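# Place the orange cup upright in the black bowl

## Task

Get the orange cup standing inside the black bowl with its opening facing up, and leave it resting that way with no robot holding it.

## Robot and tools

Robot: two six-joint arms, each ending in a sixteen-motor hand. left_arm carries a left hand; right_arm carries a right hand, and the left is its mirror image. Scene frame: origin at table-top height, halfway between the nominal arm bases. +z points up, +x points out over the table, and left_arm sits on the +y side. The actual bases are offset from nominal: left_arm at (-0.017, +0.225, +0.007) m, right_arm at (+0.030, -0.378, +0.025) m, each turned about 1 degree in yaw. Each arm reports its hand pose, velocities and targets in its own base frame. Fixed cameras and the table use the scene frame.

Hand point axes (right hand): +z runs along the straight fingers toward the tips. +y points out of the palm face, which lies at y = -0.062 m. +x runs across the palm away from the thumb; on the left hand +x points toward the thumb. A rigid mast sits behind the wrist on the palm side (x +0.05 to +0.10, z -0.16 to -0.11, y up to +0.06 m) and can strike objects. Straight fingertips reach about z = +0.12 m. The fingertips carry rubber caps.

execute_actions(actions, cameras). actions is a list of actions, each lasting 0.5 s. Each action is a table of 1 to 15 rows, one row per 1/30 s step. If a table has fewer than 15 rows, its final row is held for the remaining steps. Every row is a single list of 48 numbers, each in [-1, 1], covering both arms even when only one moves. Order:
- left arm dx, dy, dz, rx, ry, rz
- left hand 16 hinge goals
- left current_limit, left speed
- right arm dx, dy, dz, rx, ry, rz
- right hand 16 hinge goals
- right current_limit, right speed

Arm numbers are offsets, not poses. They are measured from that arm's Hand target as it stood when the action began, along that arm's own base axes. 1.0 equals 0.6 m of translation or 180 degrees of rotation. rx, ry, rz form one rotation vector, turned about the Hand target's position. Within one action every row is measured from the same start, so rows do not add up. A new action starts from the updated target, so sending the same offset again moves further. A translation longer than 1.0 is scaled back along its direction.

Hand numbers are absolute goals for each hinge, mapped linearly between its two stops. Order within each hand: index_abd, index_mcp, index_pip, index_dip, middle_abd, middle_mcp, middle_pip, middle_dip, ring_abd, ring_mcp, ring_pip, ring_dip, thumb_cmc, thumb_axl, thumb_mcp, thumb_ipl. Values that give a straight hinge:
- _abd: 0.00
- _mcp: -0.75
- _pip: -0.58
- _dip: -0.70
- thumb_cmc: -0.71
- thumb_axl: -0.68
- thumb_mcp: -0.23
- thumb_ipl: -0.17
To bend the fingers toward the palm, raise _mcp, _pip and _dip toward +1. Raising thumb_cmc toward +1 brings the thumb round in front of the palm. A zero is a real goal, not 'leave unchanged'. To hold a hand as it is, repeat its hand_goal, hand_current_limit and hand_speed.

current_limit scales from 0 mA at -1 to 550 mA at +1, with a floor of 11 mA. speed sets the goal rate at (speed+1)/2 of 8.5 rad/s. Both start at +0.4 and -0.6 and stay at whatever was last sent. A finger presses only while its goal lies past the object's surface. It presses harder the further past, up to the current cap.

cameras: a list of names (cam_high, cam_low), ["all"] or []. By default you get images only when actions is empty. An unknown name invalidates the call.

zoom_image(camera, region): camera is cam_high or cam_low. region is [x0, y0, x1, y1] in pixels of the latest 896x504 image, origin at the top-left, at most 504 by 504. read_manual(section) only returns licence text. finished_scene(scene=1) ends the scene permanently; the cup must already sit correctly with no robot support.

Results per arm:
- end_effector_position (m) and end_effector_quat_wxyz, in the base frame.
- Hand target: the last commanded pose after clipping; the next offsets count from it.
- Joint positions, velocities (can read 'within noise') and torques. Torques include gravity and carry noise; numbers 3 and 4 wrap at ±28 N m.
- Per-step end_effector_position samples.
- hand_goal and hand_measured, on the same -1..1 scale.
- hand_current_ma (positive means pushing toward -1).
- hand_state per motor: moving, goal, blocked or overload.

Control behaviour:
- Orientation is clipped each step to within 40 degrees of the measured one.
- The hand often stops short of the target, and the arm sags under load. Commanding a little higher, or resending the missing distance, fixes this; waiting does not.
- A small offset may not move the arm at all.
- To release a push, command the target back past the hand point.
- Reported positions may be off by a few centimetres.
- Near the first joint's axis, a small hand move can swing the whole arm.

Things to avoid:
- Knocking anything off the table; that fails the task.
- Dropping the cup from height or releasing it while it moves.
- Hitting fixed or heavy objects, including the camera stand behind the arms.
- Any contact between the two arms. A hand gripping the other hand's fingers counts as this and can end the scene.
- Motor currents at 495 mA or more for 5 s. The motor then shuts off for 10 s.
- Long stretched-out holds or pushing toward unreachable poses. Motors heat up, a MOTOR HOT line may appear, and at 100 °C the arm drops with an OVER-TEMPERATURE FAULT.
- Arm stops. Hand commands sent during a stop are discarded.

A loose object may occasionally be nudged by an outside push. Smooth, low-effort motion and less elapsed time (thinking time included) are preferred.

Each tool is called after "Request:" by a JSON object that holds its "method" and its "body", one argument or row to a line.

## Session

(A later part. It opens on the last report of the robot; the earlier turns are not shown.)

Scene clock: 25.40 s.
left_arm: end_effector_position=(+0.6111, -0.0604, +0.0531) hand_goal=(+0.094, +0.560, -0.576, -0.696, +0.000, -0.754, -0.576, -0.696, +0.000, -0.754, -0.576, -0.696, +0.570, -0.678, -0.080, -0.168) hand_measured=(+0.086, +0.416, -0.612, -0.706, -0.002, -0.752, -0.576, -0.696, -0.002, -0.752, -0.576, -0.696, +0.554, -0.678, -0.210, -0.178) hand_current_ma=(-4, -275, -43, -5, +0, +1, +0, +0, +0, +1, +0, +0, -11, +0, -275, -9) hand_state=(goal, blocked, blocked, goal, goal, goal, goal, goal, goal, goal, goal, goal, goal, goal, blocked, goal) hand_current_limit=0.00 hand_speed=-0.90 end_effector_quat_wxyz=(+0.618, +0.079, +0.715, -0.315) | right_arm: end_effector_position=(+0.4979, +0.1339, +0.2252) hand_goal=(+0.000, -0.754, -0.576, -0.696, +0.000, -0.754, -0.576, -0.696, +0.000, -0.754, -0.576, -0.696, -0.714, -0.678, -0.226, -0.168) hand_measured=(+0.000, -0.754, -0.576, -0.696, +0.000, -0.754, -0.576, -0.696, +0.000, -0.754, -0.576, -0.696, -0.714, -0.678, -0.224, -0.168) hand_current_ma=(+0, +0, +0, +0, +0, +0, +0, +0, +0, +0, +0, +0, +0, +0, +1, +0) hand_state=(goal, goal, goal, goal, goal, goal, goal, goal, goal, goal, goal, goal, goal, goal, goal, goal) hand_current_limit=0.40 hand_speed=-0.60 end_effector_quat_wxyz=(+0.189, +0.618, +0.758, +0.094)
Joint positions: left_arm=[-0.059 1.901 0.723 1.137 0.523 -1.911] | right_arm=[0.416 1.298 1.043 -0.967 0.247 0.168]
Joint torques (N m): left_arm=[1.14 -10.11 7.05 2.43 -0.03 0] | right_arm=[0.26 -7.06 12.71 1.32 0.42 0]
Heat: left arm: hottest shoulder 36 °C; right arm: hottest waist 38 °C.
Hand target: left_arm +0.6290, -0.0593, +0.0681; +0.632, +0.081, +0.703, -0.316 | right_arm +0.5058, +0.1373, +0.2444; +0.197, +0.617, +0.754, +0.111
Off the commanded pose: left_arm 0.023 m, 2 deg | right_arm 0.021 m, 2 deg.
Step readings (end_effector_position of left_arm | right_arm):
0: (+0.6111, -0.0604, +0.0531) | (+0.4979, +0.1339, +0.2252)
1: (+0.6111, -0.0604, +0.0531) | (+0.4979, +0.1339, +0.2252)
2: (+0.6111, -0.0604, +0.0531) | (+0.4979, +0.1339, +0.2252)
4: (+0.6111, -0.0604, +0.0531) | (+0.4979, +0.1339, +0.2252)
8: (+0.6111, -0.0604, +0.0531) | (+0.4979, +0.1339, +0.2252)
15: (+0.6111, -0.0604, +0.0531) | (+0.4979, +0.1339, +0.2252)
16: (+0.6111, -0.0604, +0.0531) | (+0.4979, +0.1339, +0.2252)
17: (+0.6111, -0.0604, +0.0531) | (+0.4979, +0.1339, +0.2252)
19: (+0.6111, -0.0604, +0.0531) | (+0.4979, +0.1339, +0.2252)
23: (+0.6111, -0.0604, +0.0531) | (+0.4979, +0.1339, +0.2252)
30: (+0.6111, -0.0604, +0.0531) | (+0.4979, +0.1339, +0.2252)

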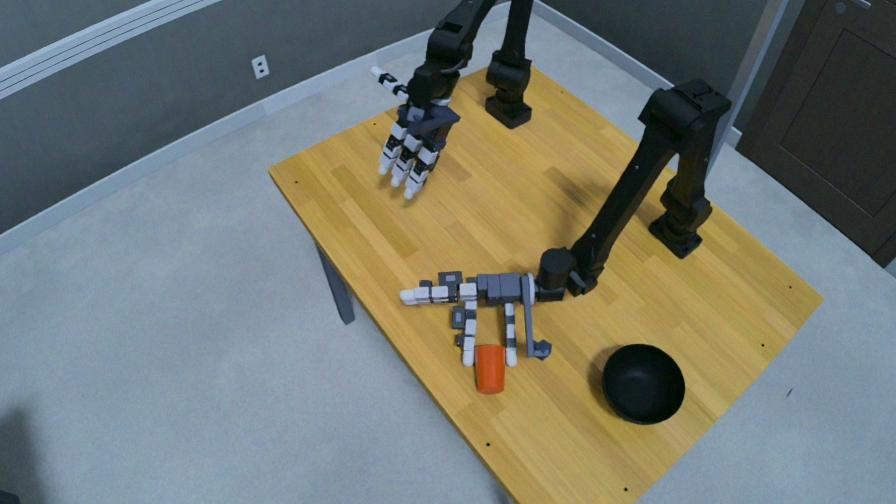

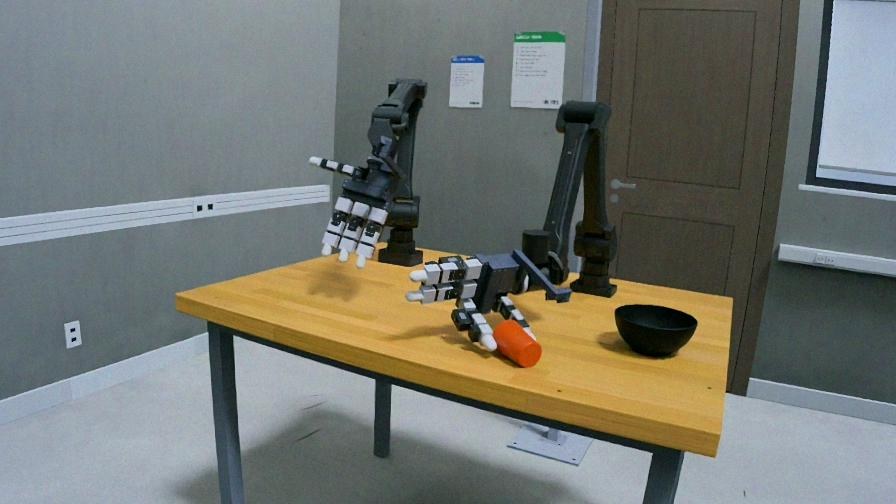

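Request:
{"method": "execute_actions", "body": {
  "actions": [
    [[0.0,0.0,0.025,0,0,0,0.095,0.56,-0.576,-0.696,0,-0.754,-0.576,-0.696,0,-0.754,-0.576,-0.696,0.571,-0.678,-0.08,-0.168,0,-0.9,0,0,0,0,0,0,0,-0.754,-0.576,-0.696,0,-0.754,-0.576,-0.696,0,-0.754,-0.576,-0.696,-0.714,-0.678,-0.226,-0.168,0.4,-0.6]],
    [[0.004,0.006,0.025,0,0,0,0.095,0.56,-0.576,-0.696,0,-0.754,-0.576,-0.696,0,-0.754,-0.576,-0.696,0.571,-0.678,-0.08,-0.168,0,-0.9,0,0,0,0,0,0,0,-0.754,-0.576,-0.696,0,-0.754,-0.576,-0.696,0,-0.754,-0.576,-0.696,-0.714,-0.678,-0.226,-0.168,0.4,-0.6]]
  ],
  "cameras": ["all"]
}}

Request:
{"method": "zoom_image", "body": {
  "camera": "cam_high",
  "region": [430, 290, 550, 410]
}}

Request:
{"method": "zoom_image", "body": {
  "camera": "cam_low",
  "region": [440, 270, 570, 390]
}}

Scene clock: 26.80 s.
left_arm: end_effector_position=(+0.6105, -0.0617, +0.0710) hand_goal=(+0.094, +0.560, -0.576, -0.696, +0.000, -0.754, -0.576, -0.696, +0.000, -0.754, -0.576, -0.696, +0.570, -0.678, -0.080, -0.168) hand_measured=(+0.086, +0.416, -0.614, -0.706, -0.002, -0.752, -0.576, -0.696, -0.002, -0.752, -0.576, -0.696, +0.562, -0.678, -0.208, -0.178) hand_current_ma=(-3, -275, -46, -6, +0, +1, +0, +0, +0, +1, +0, +0, -4, +0, -275, -10) hand_state=(goal, blocked, blocked, goal, goal, goal, goal, goal, goal, goal, goal, goal, goal, goal, blocked, goal) hand_current_limit=0.00 hand_speed=-0.90 end_effector_quat_wxyz=(+0.612, +0.079, +0.720, -0.318) | right_arm: end_effector_position=(+0.4979, +0.1339, +0.2252) hand_goal=(+0.000, -0.754, -0.576, -0.696, +0.000, -0.754, -0.576, -0.696, +0.000, -0.754, -0.576, -0.696, -0.714, -0.678, -0.226, -0.168) hand_measured=(+0.000, -0.754, -0.576, -0.696, +0.000, -0.754, -0.576, -0.696, +0.000, -0.754, -0.576, -0.696, -0.714, -0.678, -0.224, -0.168) hand_current_ma=(+0, +0, +0, +0, +0, +0, +0, +0, +0, +0, +0, +0, +0, +0, +1, +0) hand_state=(goal, goal, goal, goal, goal, goal, goal, goal, goal, goal, goal, goal, goal, goal, goal, goal) hand_current_limit=0.40 hand_speed=-0.60 end_effector_quat_wxyz=(+0.189, +0.618, +0.758, +0.094)
Joint positions: left_arm=[-0.059 1.835 0.724 1.055 0.53 -1.912] | right_arm=[0.416 1.298 1.043 -0.967 0.247 0.168]
Joint torques (N m): left_arm=[2.02 -11.11 7.76 2.09 0.04 0.01] | right_arm=[0.26 -7.06 12.71 1.32 0.42 0]
Heat: left arm: hottest shoulder 36 °C; right arm: hottest waist 38 °C.
Hand target: left_arm +0.6313, -0.0558, +0.0980; +0.632, +0.081, +0.703, -0.316 | right_arm +0.5058, +0.1373, +0.2444; +0.197, +0.617, +0.754, +0.111
Off the commanded pose: left_arm 0.035 m, 3 deg | right_arm 0.021 m, 2 deg.
Step readings (end_effector_position of left_arm | right_arm):
0: (+0.6111, -0.0604, +0.0531) | (+0.4979, +0.1339, +0.2252)
1: (+0.6111, -0.0604, +0.0531) | (+0.4979, +0.1339, +0.2252)
2: (+0.6110, -0.0604, +0.0527) | (+0.4979, +0.1339, +0.2252)
4: (+0.6110, -0.0604, +0.0522) | (+0.4979, +0.1339, +0.2252)
8: (+0.6106, -0.0603, +0.0537) | (+0.4979, +0.1339, +0.2252)
15: (+0.6109, -0.0603, +0.0573) | (+0.4979, +0.1339, +0.2252)
16: (+0.6108, -0.0603, +0.0571) | (+0.4979, +0.1339, +0.2252)
17: (+0.6106, -0.0605, +0.0568) | (+0.4979, +0.1339, +0.2252)
19: (+0.6100, -0.0610, +0.0572) | (+0.4979, +0.1339, +0.2252)
23: (+0.6103, -0.0614, +0.0656) | (+0.4979, +0.1339, +0.2252)
30: (+0.6106, -0.0616, +0.0715) | (+0.4979, +0.1339, +0.2252)

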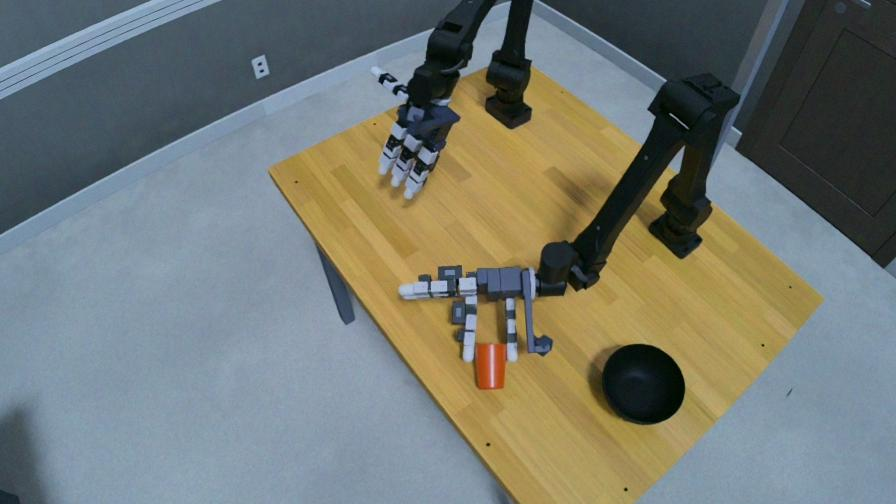

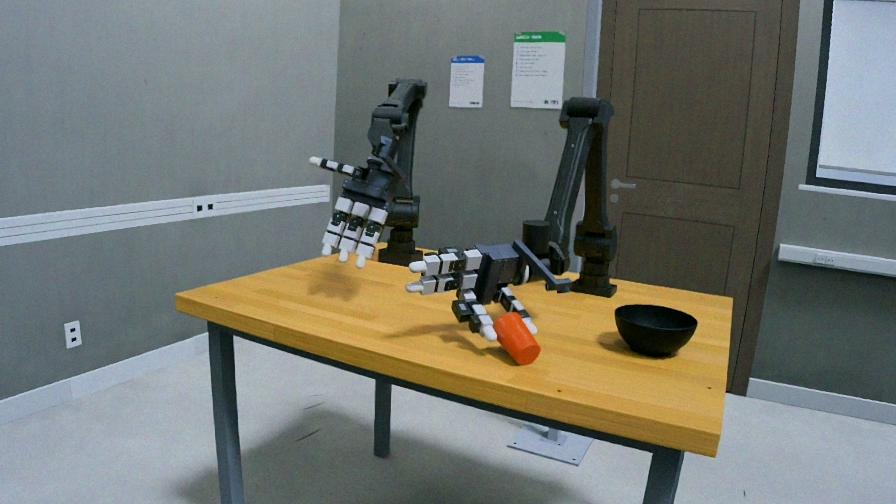

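Scaled by 4.200 from the camera's 896x504 image, which has a finer 1280x720 frame.

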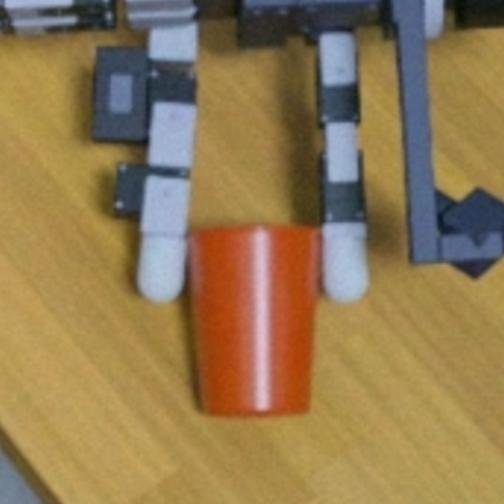

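Scaled by 3.877 from the camera's 896x504 image, which has a finer 1280x720 frame.

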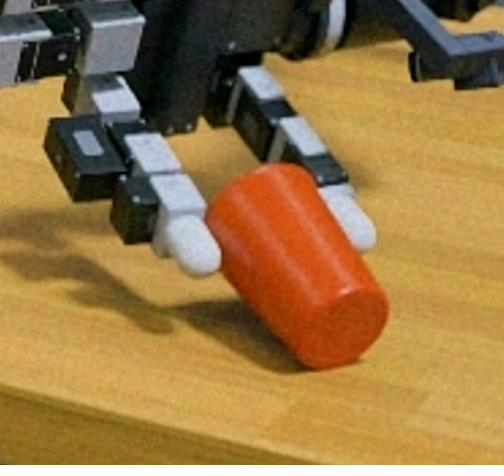

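Request:
{"method": "execute_actions", "body": {
  "actions": [
    [[0.009,0.014,0.018,0,0,0,0.095,0.56,-0.576,-0.696,0,-0.754,-0.576,-0.696,0,-0.754,-0.576,-0.696,0.571,-0.678,-0.08,-0.168,0,-0.9,0,0,0,0,0,0,0,-0.754,-0.576,-0.696,0,-0.754,-0.576,-0.696,0,-0.754,-0.576,-0.696,-0.714,-0.678,-0.226,-0.168,0.4,-0.6]],
    [[0.009,0.014,0.018,0,0,0,0.095,0.56,-0.576,-0.696,0,-0.754,-0.576,-0.696,0,-0.754,-0.576,-0.696,0.571,-0.678,-0.08,-0.168,0,-0.9,0,0,0,0,0,0,0,-0.754,-0.576,-0.696,0,-0.754,-0.576,-0.696,0,-0.754,-0.576,-0.696,-0.714,-0.678,-0.226,-0.168,0.4,-0.6]]
  ],
  "cameras": ["all"]
}}

Request:
{"method": "zoom_image", "body": {
  "camera": "cam_high",
  "region": [430, 290, 550, 410]
}}

Request:
{"method": "zoom_image", "body": {
  "camera": "cam_low",
  "region": [440, 270, 570, 390]
}}

Scene clock: 31.43 s.
left_arm: end_effector_position=(+0.6219, -0.0455, +0.0897) hand_goal=(+0.094, +0.560, -0.576, -0.696, +0.000, -0.754, -0.576, -0.696, +0.000, -0.754, -0.576, -0.696, +0.570, -0.678, -0.080, -0.168) hand_measured=(+0.086, +0.416, -0.614, -0.706, -0.002, -0.752, -0.576, -0.696, -0.002, -0.752, -0.576, -0.696, +0.562, -0.678, -0.208, -0.178) hand_current_ma=(-3, -275, -46, -6, +0, +1, +0, +0, +0, +1, +0, +0, -4, +0, -275, -10) hand_state=(goal, blocked, blocked, goal, goal, goal, goal, goal, goal, goal, goal, goal, goal, goal, blocked, goal) hand_current_limit=0.00 hand_speed=-0.90 end_effector_quat_wxyz=(+0.611, +0.078, +0.720, -0.319) | right_arm: end_effector_position=(+0.4979, +0.1339, +0.2252) hand_goal=(+0.000, -0.754, -0.576, -0.696, +0.000, -0.754, -0.576, -0.696, +0.000, -0.754, -0.576, -0.696, -0.714, -0.678, -0.226, -0.168) hand_measured=(+0.000, -0.754, -0.576, -0.696, +0.000, -0.754, -0.576, -0.696, +0.000, -0.754, -0.576, -0.696, -0.714, -0.678, -0.224, -0.168) hand_current_ma=(+0, +0, +0, +0, +0, +0, +0, +0, +0, +0, +0, +0, +0, +0, +1, +0) hand_state=(goal, goal, goal, goal, goal, goal, goal, goal, goal, goal, goal, goal, goal, goal, goal, goal) hand_current_limit=0.40 hand_speed=-0.60 end_effector_quat_wxyz=(+0.189, +0.618, +0.758, +0.094)
Joint positions: left_arm=[-0.021 1.797 0.758 0.979 0.568 -1.912] | right_arm=[0.416 1.298 1.043 -0.967 0.247 0.168]
Joint torques (N m): left_arm=[1.9 -11.34 8.24 2.14 0.05 0] | right_arm=[0.26 -7.06 12.72 1.32 0.42 0]
Heat: left arm: hottest shoulder 36 °C; right arm: hottest waist 38 °C.
Hand target: left_arm +0.6422, -0.0388, +0.1196; +0.632, +0.081, +0.703, -0.316 | right_arm +0.5058, +0.1373, +0.2444; +0.197, +0.617, +0.754, +0.111
Off the commanded pose: left_arm 0.037 m, 3 deg | right_arm 0.021 m, 2 deg.
Step readings (end_effector_position of left_arm | right_arm):
0: (+0.6105, -0.0617, +0.0710) | (+0.4979, +0.1339, +0.2252)
1: (+0.6104, -0.0618, +0.0709) | (+0.4979, +0.1339, +0.2252)
2: (+0.6107, -0.0614, +0.0709) | (+0.4979, +0.1339, +0.2252)
4: (+0.6114, -0.0595, +0.0706) | (+0.4979, +0.1339, +0.2252)
8: (+0.6137, -0.0569, +0.0751) | (+0.4979, +0.1339, +0.2252)
15: (+0.6170, -0.0539, +0.0811) | (+0.4979, +0.1339, +0.2252)
16: (+0.6169, -0.0538, +0.0809) | (+0.4979, +0.1339, +0.2252)
17: (+0.6168, -0.0534, +0.0804) | (+0.4979, +0.1339, +0.2252)
19: (+0.6169, -0.0513, +0.0797) | (+0.4979, +0.1339, +0.2252)
23: (+0.6188, -0.0486, +0.0840) | (+0.4979, +0.1339, +0.2252)
30: (+0.6220, -0.0459, +0.0900) | (+0.4979, +0.1339, +0.2252)

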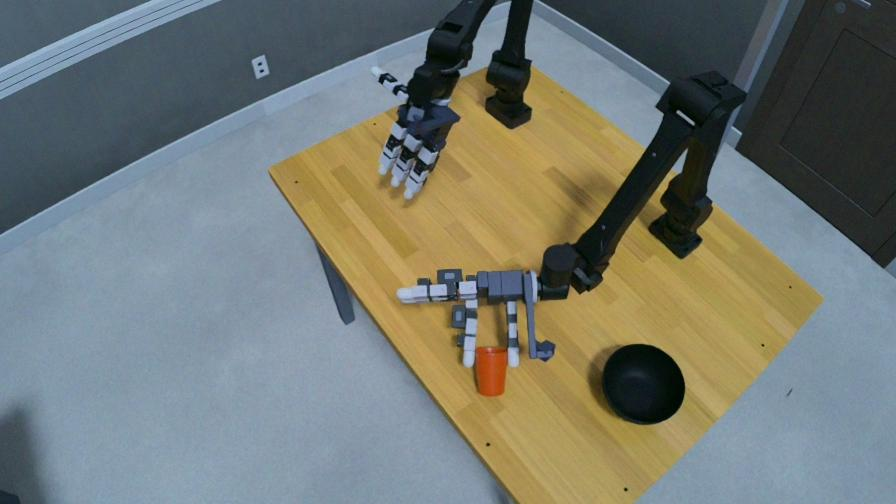

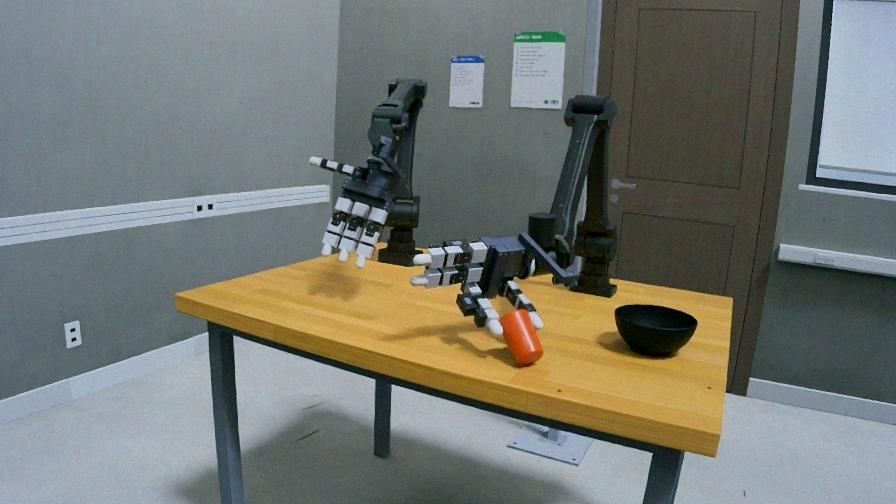

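Scaled by 4.200 from the camera's 896x504 image, which has a finer 1280x720 frame.

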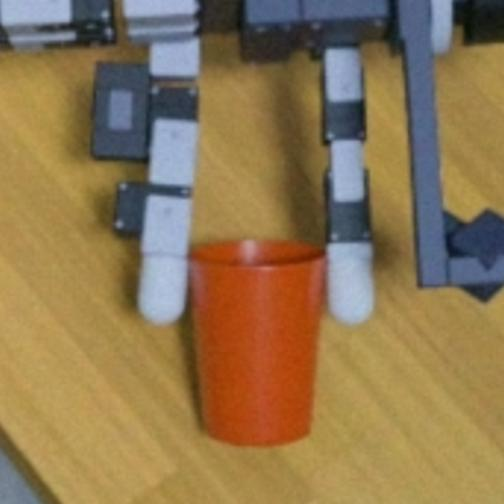

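Scaled by 3.877 from the camera's 896x504 image, which has a finer 1280x720 frame.

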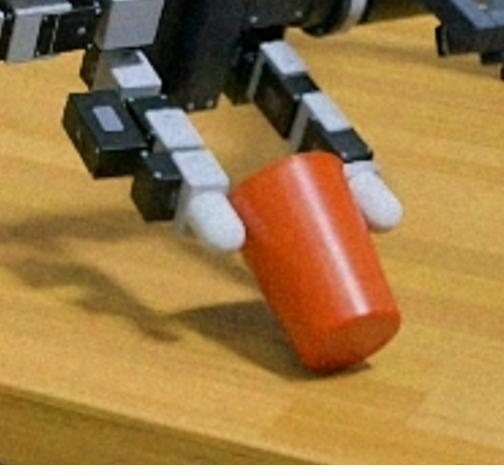

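Request:
{"method": "execute_actions", "body": {
  "actions": [
    [[0.009,0.014,0.018,0,0,0,0.095,0.56,-0.576,-0.696,0,-0.754,-0.576,-0.696,0,-0.754,-0.576,-0.696,0.571,-0.678,-0.08,-0.168,0,-0.9,0,0,0,0,0,0,0,-0.754,-0.576,-0.696,0,-0.754,-0.576,-0.696,0,-0.754,-0.576,-0.696,-0.714,-0.678,-0.226,-0.168,0.4,-0.6]],
    [[0.009,0.014,0.015,0,0,0,0.095,0.56,-0.576,-0.696,0,-0.754,-0.576,-0.696,0,-0.754,-0.576,-0.696,0.571,-0.678,-0.08,-0.168,0,-0.9,0,0,0,0,0,0,0,-0.754,-0.576,-0.696,0,-0.754,-0.576,-0.696,0,-0.754,-0.576,-0.696,-0.714,-0.678,-0.226,-0.168,0.4,-0.6]]
  ],
  "cameras": ["all"]
}}

Request:
{"method": "zoom_image", "body": {
  "camera": "cam_high",
  "region": [430, 290, 550, 410]
}}

Request:
{"method": "zoom_image", "body": {
  "camera": "cam_low",
  "region": [440, 270, 570, 390]
}}

Scene clock: 32.83 s.
left_arm: end_effector_position=(+0.6319, -0.0297, +0.1050) hand_goal=(+0.094, +0.560, -0.576, -0.696, +0.000, -0.754, -0.576, -0.696, +0.000, -0.754, -0.576, -0.696, +0.570, -0.678, -0.080, -0.168) hand_measured=(+0.086, +0.416, -0.614, -0.706, -0.002, -0.752, -0.576, -0.696, -0.002, -0.752, -0.576, -0.696, +0.562, -0.678, -0.208, -0.178) hand_current_ma=(-3, -275, -46, -6, +0, +1, +0, +0, +0, +1, +0, +0, -4, +0, -275, -10) hand_state=(goal, blocked, blocked, goal, goal, goal, goal, goal, goal, goal, goal, goal, goal, goal, blocked, goal) hand_current_limit=0.00 hand_speed=-0.90 end_effector_quat_wxyz=(+0.608, +0.076, +0.722, -0.320) | right_arm: end_effector_position=(+0.4979, +0.1339, +0.2252) hand_goal=(+0.000, -0.754, -0.576, -0.696, +0.000, -0.754, -0.576, -0.696, +0.000, -0.754, -0.576, -0.696, -0.714, -0.678, -0.226, -0.168) hand_measured=(+0.000, -0.754, -0.576, -0.696, +0.000, -0.754, -0.576, -0.696, +0.000, -0.754, -0.576, -0.696, -0.714, -0.678, -0.224, -0.168) hand_current_ma=(+0, +0, +0, +0, +0, +0, +0, +0, +0, +0, +0, +0, +0, +0, +1, +0) hand_state=(goal, goal, goal, goal, goal, goal, goal, goal, goal, goal, goal, goal, goal, goal, goal, goal) hand_current_limit=0.40 hand_speed=-0.60 end_effector_quat_wxyz=(+0.189, +0.618, +0.758, +0.094)
Joint positions: left_arm=[0.015 1.769 0.793 0.908 0.604 -1.912] | right_arm=[0.416 1.298 1.043 -0.967 0.247 0.168]
Joint torques (N m): left_arm=[1.9 -11.52 8.92 2.04 0.05 0.01] | right_arm=[0.21 -7.12 12.71 1.31 0.42 0]
Heat: left arm: hottest shoulder 36 °C; right arm: hottest waist 38 °C.
Hand target: left_arm +0.6530, -0.0221, +0.1395; +0.632, +0.081, +0.703, -0.316 | right_arm +0.5058, +0.1373, +0.2444; +0.197, +0.617, +0.754, +0.111
Off the commanded pose: left_arm 0.041 m, 4 deg | right_arm 0.021 m, 2 deg.
Step readings (end_effector_position of left_arm | right_arm):
0: (+0.6219, -0.0455, +0.0897) | (+0.4979, +0.1339, +0.2252)
1: (+0.6219, -0.0456, +0.0896) | (+0.4979, +0.1339, +0.2252)
2: (+0.6219, -0.0455, +0.0895) | (+0.4979, +0.1339, +0.2252)
4: (+0.6222, -0.0435, +0.0892) | (+0.4979, +0.1339, +0.2252)
8: (+0.6243, -0.0409, +0.0934) | (+0.4979, +0.1339, +0.2252)
15: (+0.6271, -0.0377, +0.0992) | (+0.4979, +0.1339, +0.2252)
16: (+0.6271, -0.0375, +0.0990) | (+0.4979, +0.1339, +0.2252)
17: (+0.6272, -0.0372, +0.0989) | (+0.4979, +0.1339, +0.2252)
19: (+0.6276, -0.0351, +0.0984) | (+0.4979, +0.1339, +0.2252)
23: (+0.6299, -0.0329, +0.1020) | (+0.4979, +0.1339, +0.2252)
30: (+0.6320, -0.0301, +0.1053) | (+0.4979, +0.1339, +0.2252)

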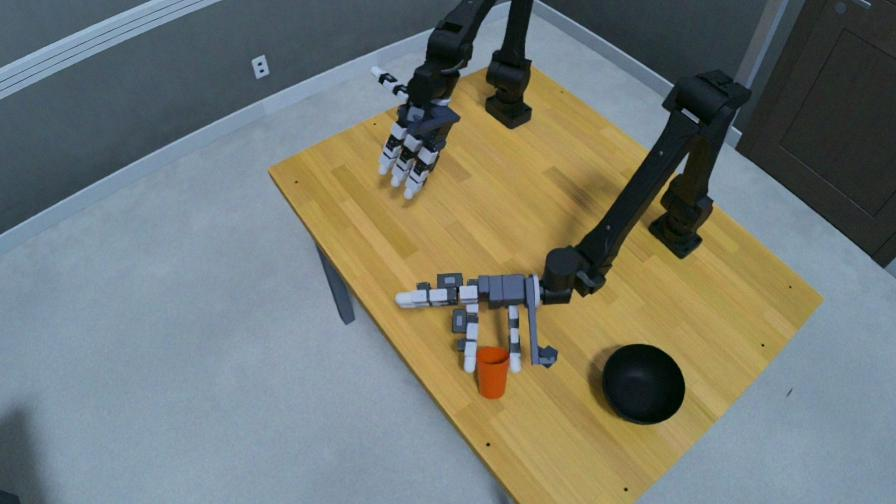

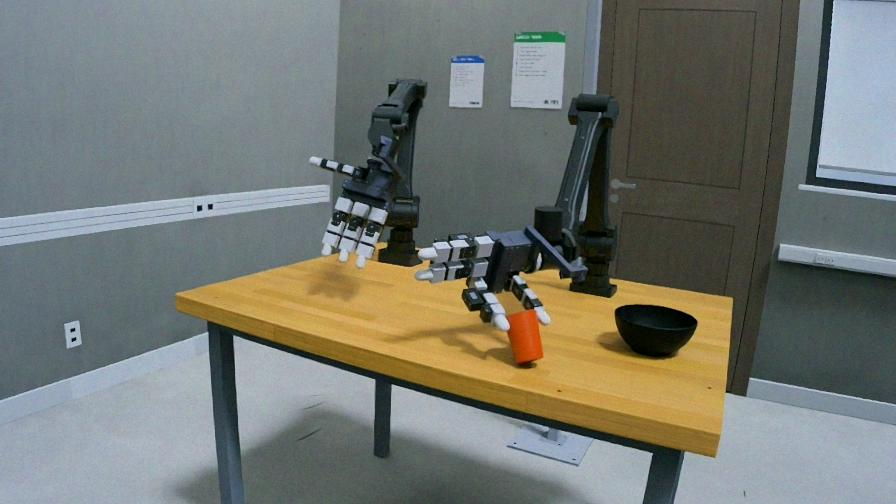

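Scaled by 4.200 from the camera's 896x504 image, which has a finer 1280x720 frame.

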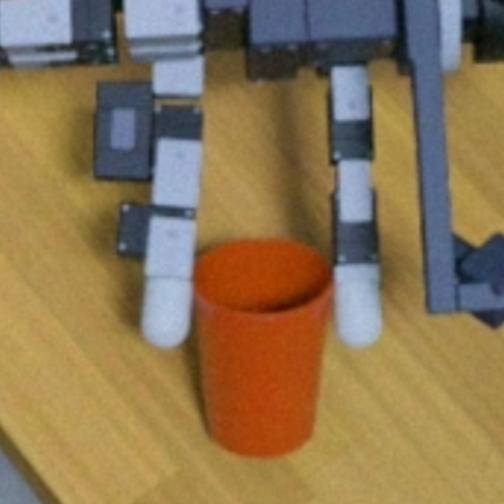

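Scaled by 3.877 from the camera's 896x504 image, which has a finer 1280x720 frame.

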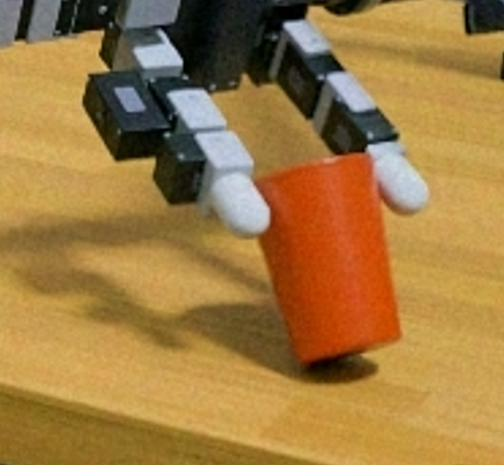

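Request:
{"method": "execute_actions", "body": {
  "actions": [
    [[-0.01,0.01,0.045,0,0,0.0093,0.095,0.56,-0.576,-0.696,0,-0.754,-0.576,-0.696,0,-0.754,-0.576,-0.696,0.571,-0.678,-0.08,-0.168,0.15,-0.9,0,0,0,0,0,0,0,-0.754,-0.576,-0.696,0,-0.754,-0.576,-0.696,0,-0.754,-0.576,-0.696,-0.714,-0.678,-0.226,-0.168,0.4,-0.6]],
    [[-0.03,0.03,0.04,0,0,0.0093,0.095,0.56,-0.576,-0.696,0,-0.754,-0.576,-0.696,0,-0.754,-0.576,-0.696,0.571,-0.678,-0.08,-0.168,0.15,-0.9,0,0,0,0,0,0,0,-0.754,-0.576,-0.696,0,-0.754,-0.576,-0.696,0,-0.754,-0.576,-0.696,-0.714,-0.678,-0.226,-0.168,0.4,-0.6]],
    [[-0.04,0.04,0.02,0,0,0.0093,0.095,0.56,-0.576,-0.696,0,-0.754,-0.576,-0.696,0,-0.754,-0.576,-0.696,0.571,-0.678,-0.08,-0.168,0.15,-0.9,0,0,0,0,0,0,0,-0.754,-0.576,-0.696,0,-0.754,-0.576,-0.696,0,-0.754,-0.576,-0.696,-0.714,-0.678,-0.226,-0.168,0.4,-0.6]],
    [[-0.045,0.045,0,0,0,0.0093,0.095,0.56,-0.576,-0.696,0,-0.754,-0.576,-0.696,0,-0.754,-0.576,-0.696,0.571,-0.678,-0.08,-0.168,0.15,-0.9,0,0,0,0,0,0,0,-0.754,-0.576,-0.696,0,-0.754,-0.576,-0.696,0,-0.754,-0.576,-0.696,-0.714,-0.678,-0.226,-0.168,0.4,-0.6]]
  ],
  "cameras": ["all"]
}}

Request:
{"method": "zoom_image", "body": {
  "camera": "cam_low",
  "region": [440, 230, 700, 390]
}}

Scene clock: 36.33 s.
left_arm: end_effector_position=(+0.5818, +0.0490, +0.1964) hand_goal=(+0.094, +0.560, -0.576, -0.696, +0.000, -0.754, -0.576, -0.696, +0.000, -0.754, -0.576, -0.696, +0.570, -0.678, -0.080, -0.168) hand_measured=(+0.086, +0.416, -0.616, -0.706, -0.002, -0.750, -0.576, -0.696, -0.002, -0.750, -0.576, -0.696, +0.560, -0.678, -0.204, -0.180) hand_current_ma=(-3, -316, -51, -6, +0, +1, +0, +0, +0, +1, +0, +0, -6, +0, -316, -12) hand_state=(goal, blocked, blocked, goal, goal, goal, goal, goal, goal, goal, goal, goal, goal, goal, blocked, goal) hand_current_limit=0.15 hand_speed=-0.90 end_effector_quat_wxyz=(+0.646, +0.041, +0.709, -0.280) | right_arm: end_effector_position=(+0.4979, +0.1339, +0.2252) hand_goal=(+0.000, -0.754, -0.576, -0.696, +0.000, -0.754, -0.576, -0.696, +0.000, -0.754, -0.576, -0.696, -0.714, -0.678, -0.226, -0.168) hand_measured=(+0.000, -0.754, -0.576, -0.696, +0.000, -0.754, -0.576, -0.696, +0.000, -0.754, -0.576, -0.696, -0.714, -0.678, -0.224, -0.168) hand_current_ma=(+0, +0, +0, +0, +0, +0, +0, +0, +0, +0, +0, +0, +0, +0, +1, +0) hand_state=(goal, goal, goal, goal, goal, goal, goal, goal, goal, goal, goal, goal, goal, goal, goal, goal) hand_current_limit=0.40 hand_speed=-0.60 end_effector_quat_wxyz=(+0.189, +0.618, +0.758, +0.094)
Joint positions: left_arm=[0.159 1.467 0.702 0.754 0.627 -1.916] | right_arm=[0.416 1.298 1.043 -0.967 0.247 0.168]
Joint torques (N m): left_arm=[1.55 -9.05 5.91 2.28 0.06 0.05] | right_arm=[0.32 -7.12 12.7 1.33 0.42 0]
Heat: left arm: hottest shoulder 37 °C; right arm: hottest waist 38 °C.
Hand target: left_arm +0.5779, +0.0529, +0.2025; +0.650, +0.040, +0.706, -0.279 | right_arm +0.5058, +0.1373, +0.2444; +0.197, +0.617, +0.754, +0.111
Off the commanded pose: left_arm 0.008 m, 1 deg | right_arm 0.021 m, 2 deg.
Step readings (end_effector_position of left_arm | right_arm):
0: (+0.6319, -0.0297, +0.1050) | (+0.4979, +0.1339, +0.2252)
1: (+0.6319, -0.0297, +0.1050) | (+0.4979, +0.1339, +0.2252)
2: (+0.6316, -0.0292, +0.1052) | (+0.4979, +0.1339, +0.2252)
4: (+0.6307, -0.0277, +0.1077) | (+0.4979, +0.1339, +0.2252)
8: (+0.6297, -0.0257, +0.1263) | (+0.4979, +0.1339, +0.2252)
15: (+0.6290, -0.0252, +0.1402) | (+0.4979, +0.1339, +0.2252)
16: (+0.6288, -0.0248, +0.1394) | (+0.4979, +0.1339, +0.2252)
17: (+0.6285, -0.0236, +0.1388) | (+0.4979, +0.1339, +0.2252)
19: (+0.6271, -0.0205, +0.1405) | (+0.4979, +0.1339, +0.2252)
23: (+0.6252, -0.0113, +0.1598) | (+0.4979, +0.1339, +0.2252)
30: (+0.6235, -0.0043, +0.1787) | (+0.4979, +0.1339, +0.2252)
31: (+0.6234, -0.0044, +0.1781) | (+0.4979, +0.1339, +0.2252)
32: (+0.6231, -0.0032, +0.1775) | (+0.4979, +0.1339, +0.2252)
34: (+0.6209, -0.0001, +0.1783) | (+0.4979, +0.1339, +0.2252)
38: (+0.6125, +0.0120, +0.1883) | (+0.4979, +0.1339, +0.2252)
45: (+0.6094, +0.0218, +0.2016) | (+0.4979, +0.1339, +0.2252)
46: (+0.6091, +0.0215, +0.2010) | (+0.4979, +0.1339, +0.2252)
47: (+0.6077, +0.0223, +0.1996) | (+0.4979, +0.1339, +0.2252)
49: (+0.6003, +0.0249, +0.1952) | (+0.4979, +0.1339, +0.2252)
53: (+0.5855, +0.0386, +0.1900) | (+0.4979, +0.1339, +0.2252)
60: (+0.5818, +0.0494, +0.1960) | (+0.4979, +0.1339, +0.2252)

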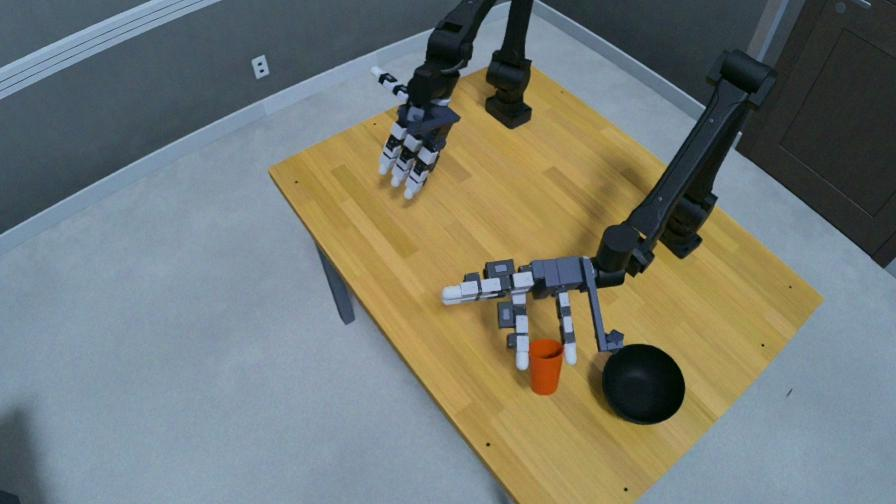

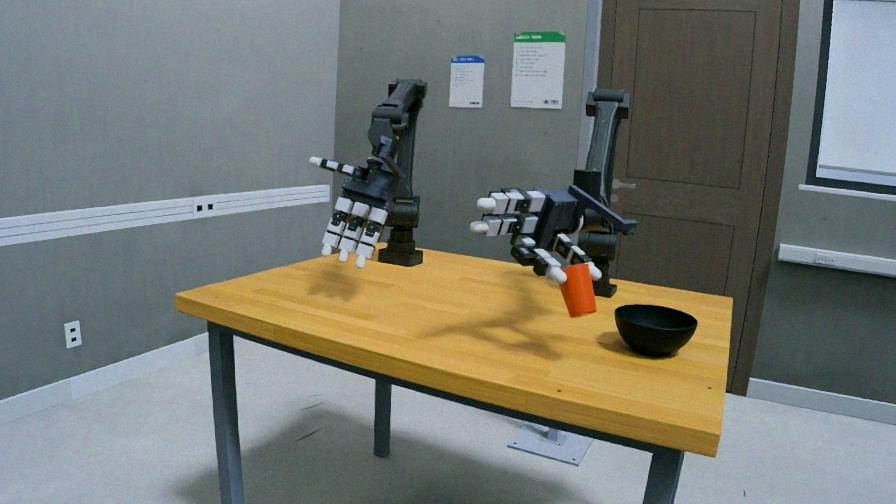

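Scaled by 1.938 from the camera's 896x504 image, which has a finer 1280x720 frame.

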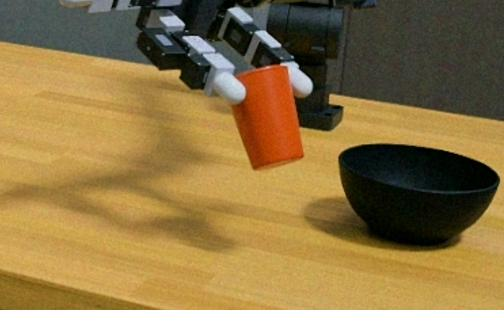

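Request:
{"method": "execute_actions", "body": {
  "actions": [
    [[-0.05,0.043,0,0,0,0.0093,0.095,0.56,-0.576,-0.696,0,-0.754,-0.576,-0.696,0,-0.754,-0.576,-0.696,0.571,-0.678,-0.08,-0.168,0.15,-0.9,0,0,0,0,0,0,0,-0.754,-0.576,-0.696,0,-0.754,-0.576,-0.696,0,-0.754,-0.576,-0.696,-0.714,-0.678,-0.226,-0.168,0.4,-0.6]],
    [[-0.055,0.046,0,0,0,0.0093,0.095,0.56,-0.576,-0.696,0,-0.754,-0.576,-0.696,0,-0.754,-0.576,-0.696,0.571,-0.678,-0.08,-0.168,0.15,-0.9,0,0,0,0,0,0,0,-0.754,-0.576,-0.696,0,-0.754,-0.576,-0.696,0,-0.754,-0.576,-0.696,-0.714,-0.678,-0.226,-0.168,0.4,-0.6]],
    [[-0.055,0.046,0,0,0,0.0093,0.095,0.56,-0.576,-0.696,0,-0.754,-0.576,-0.696,0,-0.754,-0.576,-0.696,0.571,-0.678,-0.08,-0.168,0.15,-0.9,0,0,0,0,0,0,0,-0.754,-0.576,-0.696,0,-0.754,-0.576,-0.696,0,-0.754,-0.576,-0.696,-0.714,-0.678,-0.226,-0.168,0.4,-0.6]],
    [[-0.055,0.046,0,0,0,0.0093,0.095,0.56,-0.576,-0.696,0,-0.754,-0.576,-0.696,0,-0.754,-0.576,-0.696,0.571,-0.678,-0.08,-0.168,0.15,-0.9,0,0,0,0,0,0,0,-0.754,-0.576,-0.696,0,-0.754,-0.576,-0.696,0,-0.754,-0.576,-0.696,-0.714,-0.678,-0.226,-0.168,0.4,-0.6]],
    [[-0.045,0.04,0,0,0,0.0093,0.095,0.56,-0.576,-0.696,0,-0.754,-0.576,-0.696,0,-0.754,-0.576,-0.696,0.571,-0.678,-0.08,-0.168,0.15,-0.9,0,0,0,0,0,0,0,-0.754,-0.576,-0.696,0,-0.754,-0.576,-0.696,0,-0.754,-0.576,-0.696,-0.714,-0.678,-0.226,-0.168,0.4,-0.6]]
  ],
  "cameras": ["all"]
}}

Request:
{"method": "zoom_image", "body": {
  "camera": "cam_low",
  "region": [560, 220, 740, 370]
}}

Request:
{"method": "zoom_image", "body": {
  "camera": "cam_high",
  "region": [540, 290, 720, 440]
}}

Scene clock: 39.53 s.
left_arm: end_effector_position=(+0.4266, +0.1827, +0.2009) hand_goal=(+0.094, +0.560, -0.576, -0.696, +0.000, -0.754, -0.576, -0.696, +0.000, -0.754, -0.576, -0.696, +0.570, -0.678, -0.080, -0.168) hand_measured=(+0.086, +0.416, -0.616, -0.706, -0.002, -0.750, -0.576, -0.696, -0.002, -0.750, -0.576, -0.696, +0.560, -0.678, -0.204, -0.180) hand_current_ma=(-3, -316, -53, -6, +0, +1, +0, +0, +0, +1, +0, +0, -6, +0, -316, -13) hand_state=(goal, blocked, blocked, goal, goal, goal, goal, goal, goal, goal, goal, goal, goal, goal, blocked, goal) hand_current_limit=0.15 hand_speed=-0.90 end_effector_quat_wxyz=(+0.667, -0.008, +0.708, -0.233) | right_arm: end_effector_position=(+0.4979, +0.1339, +0.2252) hand_goal=(+0.000, -0.754, -0.576, -0.696, +0.000, -0.754, -0.576, -0.696, +0.000, -0.754, -0.576, -0.696, -0.714, -0.678, -0.226, -0.168) hand_measured=(+0.000, -0.754, -0.576, -0.696, +0.000, -0.754, -0.576, -0.696, +0.000, -0.754, -0.576, -0.696, -0.714, -0.678, -0.224, -0.168) hand_current_ma=(+0, +0, +0, +0, +0, +0, +0, +0, +0, +0, +0, +0, +0, +0, +1, +0) hand_state=(goal, goal, goal, goal, goal, goal, goal, goal, goal, goal, goal, goal, goal, goal, goal, goal) hand_current_limit=0.40 hand_speed=-0.60 end_effector_quat_wxyz=(+0.189, +0.618, +0.758, +0.094)
Joint positions: left_arm=[0.619 1.16 0.437 0.719 0.943 -1.916] | right_arm=[0.416 1.298 1.043 -0.967 0.247 0.168]
Joint torques (N m): left_arm=[1.85 -4.95 6.02 1.92 0 0.05] | right_arm=[0.32 -7 12.72 1.32 0.42 0]
Heat: left arm: hottest shoulder 37 °C; right arm: hottest waist 38 °C.
Hand target: left_arm +0.4219, +0.1854, +0.2025; +0.668, -0.012, +0.707, -0.231 | right_arm +0.5058, +0.1373, +0.2444; +0.197, +0.617, +0.754, +0.111
Off the commanded pose: left_arm 0.006 m, 1 deg | right_arm 0.021 m, 2 deg.
Step readings (end_effector_position of left_arm | right_arm):
0: (+0.5818, +0.0490, +0.1964) | (+0.4979, +0.1339, +0.2252)
1: (+0.5816, +0.0489, +0.1962) | (+0.4979, +0.1339, +0.2252)
2: (+0.5802, +0.0498, +0.1957) | (+0.4979, +0.1339, +0.2252)
4: (+0.5725, +0.0521, +0.1932) | (+0.4979, +0.1339, +0.2252)
8: (+0.5563, +0.0654, +0.1911) | (+0.4979, +0.1339, +0.2252)
15: (+0.5521, +0.0751, +0.1971) | (+0.4979, +0.1339, +0.2252)
16: (+0.5519, +0.0748, +0.1971) | (+0.4979, +0.1339, +0.2252)
17: (+0.5503, +0.0755, +0.1965) | (+0.4979, +0.1339, +0.2252)
19: (+0.5422, +0.0778, +0.1943) | (+0.4979, +0.1339, +0.2252)
23: (+0.5244, +0.0933, +0.1927) | (+0.4979, +0.1339, +0.2252)
30: (+0.5194, +0.1032, +0.1993) | (+0.4979, +0.1339, +0.2252)
31: (+0.5192, +0.1028, +0.1991) | (+0.4979, +0.1339, +0.2252)
32: (+0.5176, +0.1035, +0.1987) | (+0.4979, +0.1339, +0.2252)
34: (+0.5099, +0.1057, +0.1969) | (+0.4979, +0.1339, +0.2252)
38: (+0.4922, +0.1218, +0.1958) | (+0.4979, +0.1339, +0.2252)
45: (+0.4866, +0.1311, +0.2009) | (+0.4979, +0.1339, +0.2252)
46: (+0.4864, +0.1306, +0.2006) | (+0.4979, +0.1339, +0.2252)
47: (+0.4849, +0.1313, +0.2002) | (+0.4979, +0.1339, +0.2252)
49: (+0.4774, +0.1335, +0.1985) | (+0.4979, +0.1339, +0.2252)
53: (+0.4595, +0.1506, +0.1973) | (+0.4979, +0.1339, +0.2252)
60: (+0.4537, +0.1588, +0.2011) | (+0.4979, +0.1339, +0.2252)
61: (+0.4536, +0.1584, +0.2012) | (+0.4979, +0.1339, +0.2252)
62: (+0.4523, +0.1591, +0.2007) | (+0.4979, +0.1339, +0.2252)
64: (+0.4462, +0.1613, +0.1996) | (+0.4979, +0.1339, +0.2252)
68: (+0.4316, +0.1765, +0.1990) | (+0.4979, +0.1339, +0.2252)
75: (+0.4266, +0.1831, +0.2012) | (+0.4979, +0.1339, +0.2252)

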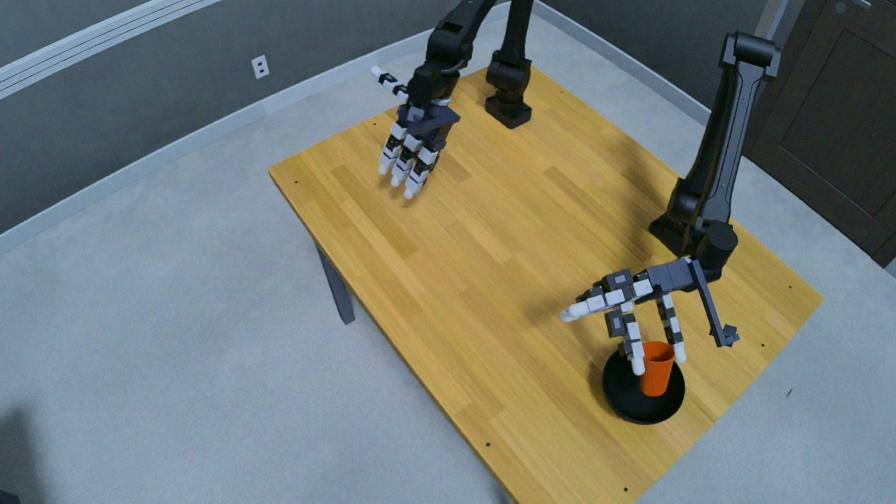

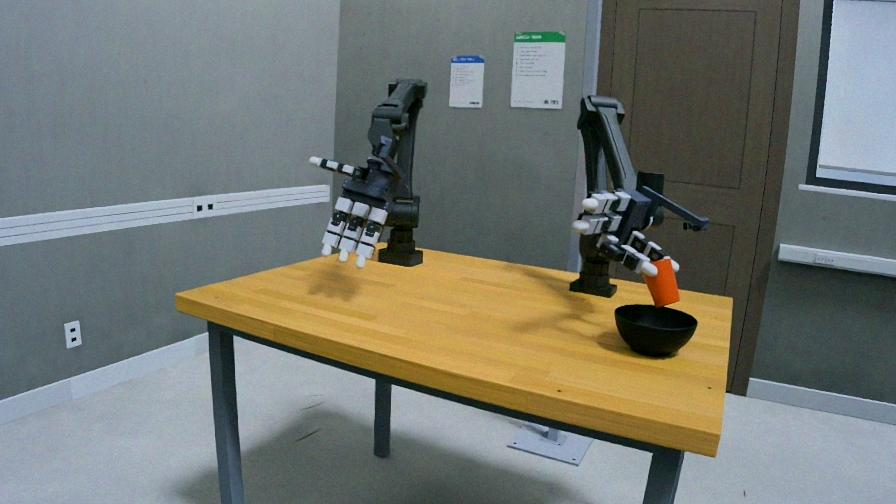

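Scaled by 2.800 from the camera's 896x504 image, which has a finer 1280x720 frame.

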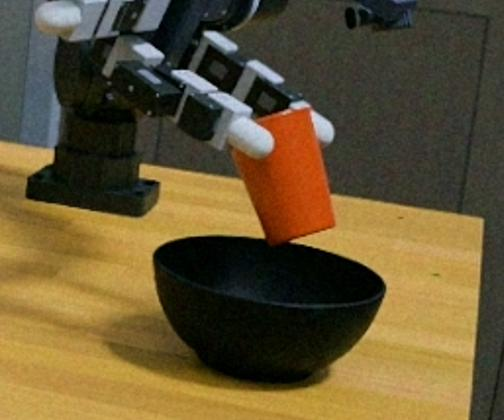

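Scaled by 2.800 from the camera's 896x504 image, which has a finer 1280x720 frame.

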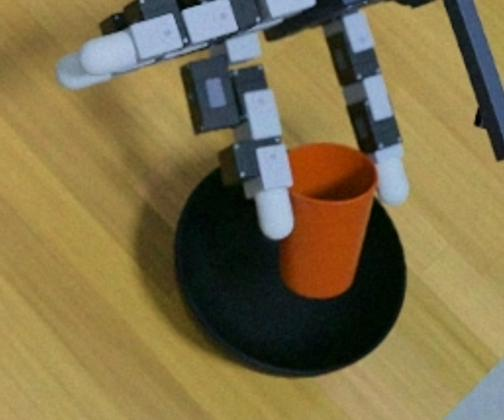

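Request:
{"method": "execute_actions", "body": {
  "actions": [
    [[-0.02,0.0017,-0.025,-0.0185,0.0062,0,0.095,0.56,-0.576,-0.696,0,-0.754,-0.576,-0.696,0,-0.754,-0.576,-0.696,0.571,-0.678,-0.08,-0.168,0.15,-0.9,0,0,0,0,0,0,0,-0.754,-0.576,-0.696,0,-0.754,-0.576,-0.696,0,-0.754,-0.576,-0.696,-0.714,-0.678,-0.226,-0.168,0.4,-0.6]],
    [[0,0,-0.035,-0.0185,0.0062,0,0.095,0.56,-0.576,-0.696,0,-0.754,-0.576,-0.696,0,-0.754,-0.576,-0.696,0.571,-0.678,-0.08,-0.168,0.15,-0.9,0,0,0,0,0,0,0,-0.754,-0.576,-0.696,0,-0.754,-0.576,-0.696,0,-0.754,-0.576,-0.696,-0.714,-0.678,-0.226,-0.168,0.4,-0.6]]
  ],
  "cameras": ["all"]
}}

Request:
{"method": "zoom_image", "body": {
  "camera": "cam_low",
  "region": [560, 220, 740, 370]
}}

Request:
{"method": "zoom_image", "body": {
  "camera": "cam_high",
  "region": [540, 290, 720, 440]
}}

Scene clock: 41.93 s.
left_arm: end_effector_position=(+0.4127, +0.1816, +0.1656) hand_goal=(+0.094, +0.560, -0.576, -0.696, +0.000, -0.754, -0.576, -0.696, +0.000, -0.754, -0.576, -0.696, +0.570, -0.678, -0.080, -0.168) hand_measured=(+0.086, +0.416, -0.616, -0.706, -0.002, -0.750, -0.576, -0.696, -0.002, -0.750, -0.576, -0.696, +0.560, -0.678, -0.204, -0.180) hand_current_ma=(-3, -316, -53, -6, +0, +1, +0, +0, +0, +1, +0, +0, -6, +0, -316, -13) hand_state=(goal, blocked, blocked, goal, goal, goal, goal, goal, goal, goal, goal, goal, goal, goal, blocked, goal) hand_current_limit=0.15 hand_speed=-0.90 end_effector_quat_wxyz=(+0.648, -0.053, +0.709, -0.275) | right_arm: end_effector_position=(+0.4979, +0.1339, +0.2252) hand_goal=(+0.000, -0.754, -0.576, -0.696, +0.000, -0.754, -0.576, -0.696, +0.000, -0.754, -0.576, -0.696, -0.714, -0.678, -0.226, -0.168) hand_measured=(+0.000, -0.754, -0.576, -0.696, +0.000, -0.754, -0.576, -0.696, +0.000, -0.754, -0.576, -0.696, -0.714, -0.678, -0.224, -0.168) hand_current_ma=(+0, +0, +0, +0, +0, +0, +0, +0, +0, +0, +0, +0, +0, +0, +1, +0) hand_state=(goal, goal, goal, goal, goal, goal, goal, goal, goal, goal, goal, goal, goal, goal, goal, goal) hand_current_limit=0.40 hand_speed=-0.60 end_effector_quat_wxyz=(+0.189, +0.618, +0.758, +0.094)
Joint positions: left_arm=[0.658 1.22 0.391 0.811 0.985 -2.031] | right_arm=[0.416 1.298 1.043 -0.967 0.247 0.168]
Joint torques (N m): left_arm=[2.02 -3.9 5.57 2.96 0.04 0] | right_arm=[0.21 -7 12.7 1.33 0.42 0]
Heat: left arm: hottest shoulder 36 °C; right arm: hottest waist 38 °C.
Hand target: left_arm +0.4099, +0.1865, +0.1665; +0.653, -0.055, +0.705, -0.271 | right_arm +0.5058, +0.1373, +0.2444; +0.197, +0.617, +0.754, +0.111
Off the commanded pose: left_arm 0.006 m, 1 deg | right_arm 0.021 m, 2 deg.
Step readings (end_effector_position of left_arm | right_arm):
0: (+0.4266, +0.1827, +0.2009) | (+0.4979, +0.1339, +0.2252)
1: (+0.4266, +0.1826, +0.2008) | (+0.4979, +0.1339, +0.2252)
2: (+0.4260, +0.1822, +0.2001) | (+0.4979, +0.1339, +0.2252)
4: (+0.4229, +0.1815, +0.1960) | (+0.4979, +0.1339, +0.2252)
8: (+0.4152, +0.1814, +0.1852) | (+0.4979, +0.1339, +0.2252)
15: (+0.4129, +0.1824, +0.1839) | (+0.4979, +0.1339, +0.2252)
16: (+0.4129, +0.1823, +0.1840) | (+0.4979, +0.1339, +0.2252)
17: (+0.4129, +0.1821, +0.1841) | (+0.4979, +0.1339, +0.2252)
19: (+0.4134, +0.1825, +0.1833) | (+0.4979, +0.1339, +0.2252)
23: (+0.4132, +0.1827, +0.1718) | (+0.4979, +0.1339, +0.2252)
30: (+0.4126, +0.1816, +0.1647) | (+0.4979, +0.1339, +0.2252)

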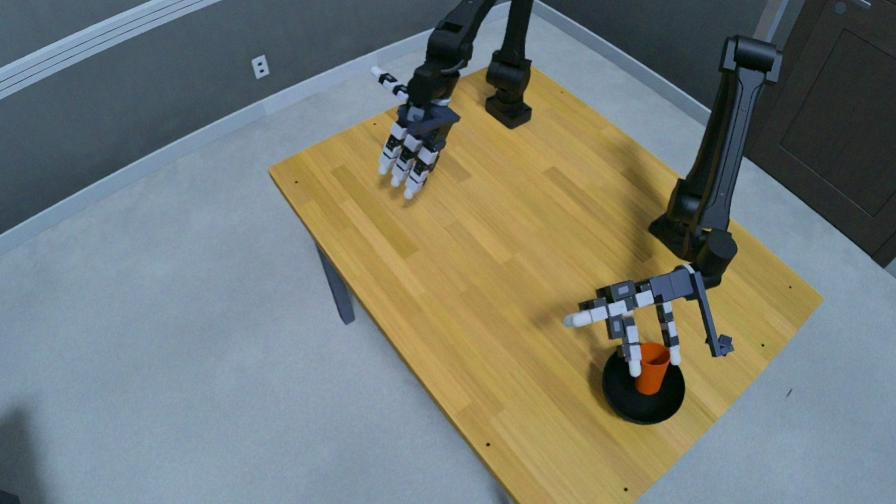

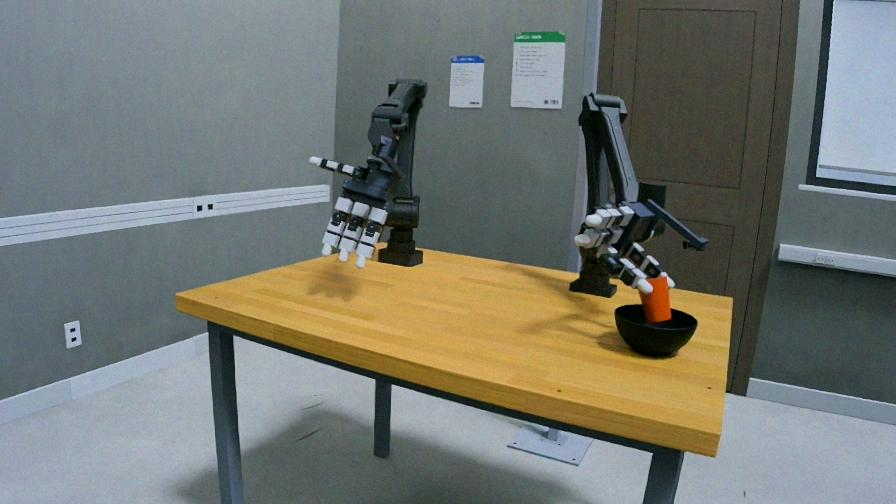

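Scaled by 2.800 from the camera's 896x504 image, which has a finer 1280x720 frame.

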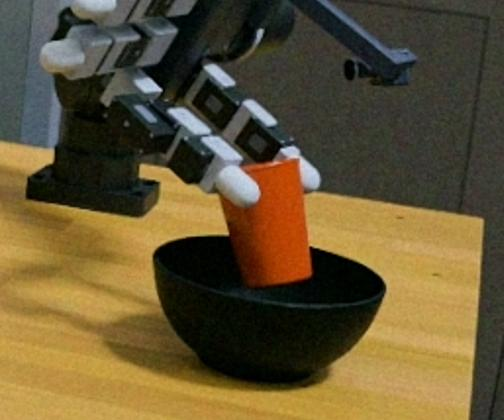

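Scaled by 2.800 from the camera's 896x504 image, which has a finer 1280x720 frame.

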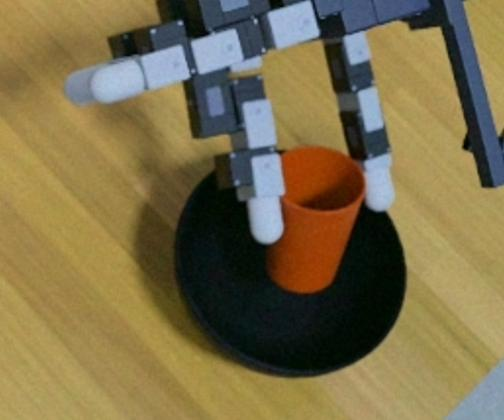

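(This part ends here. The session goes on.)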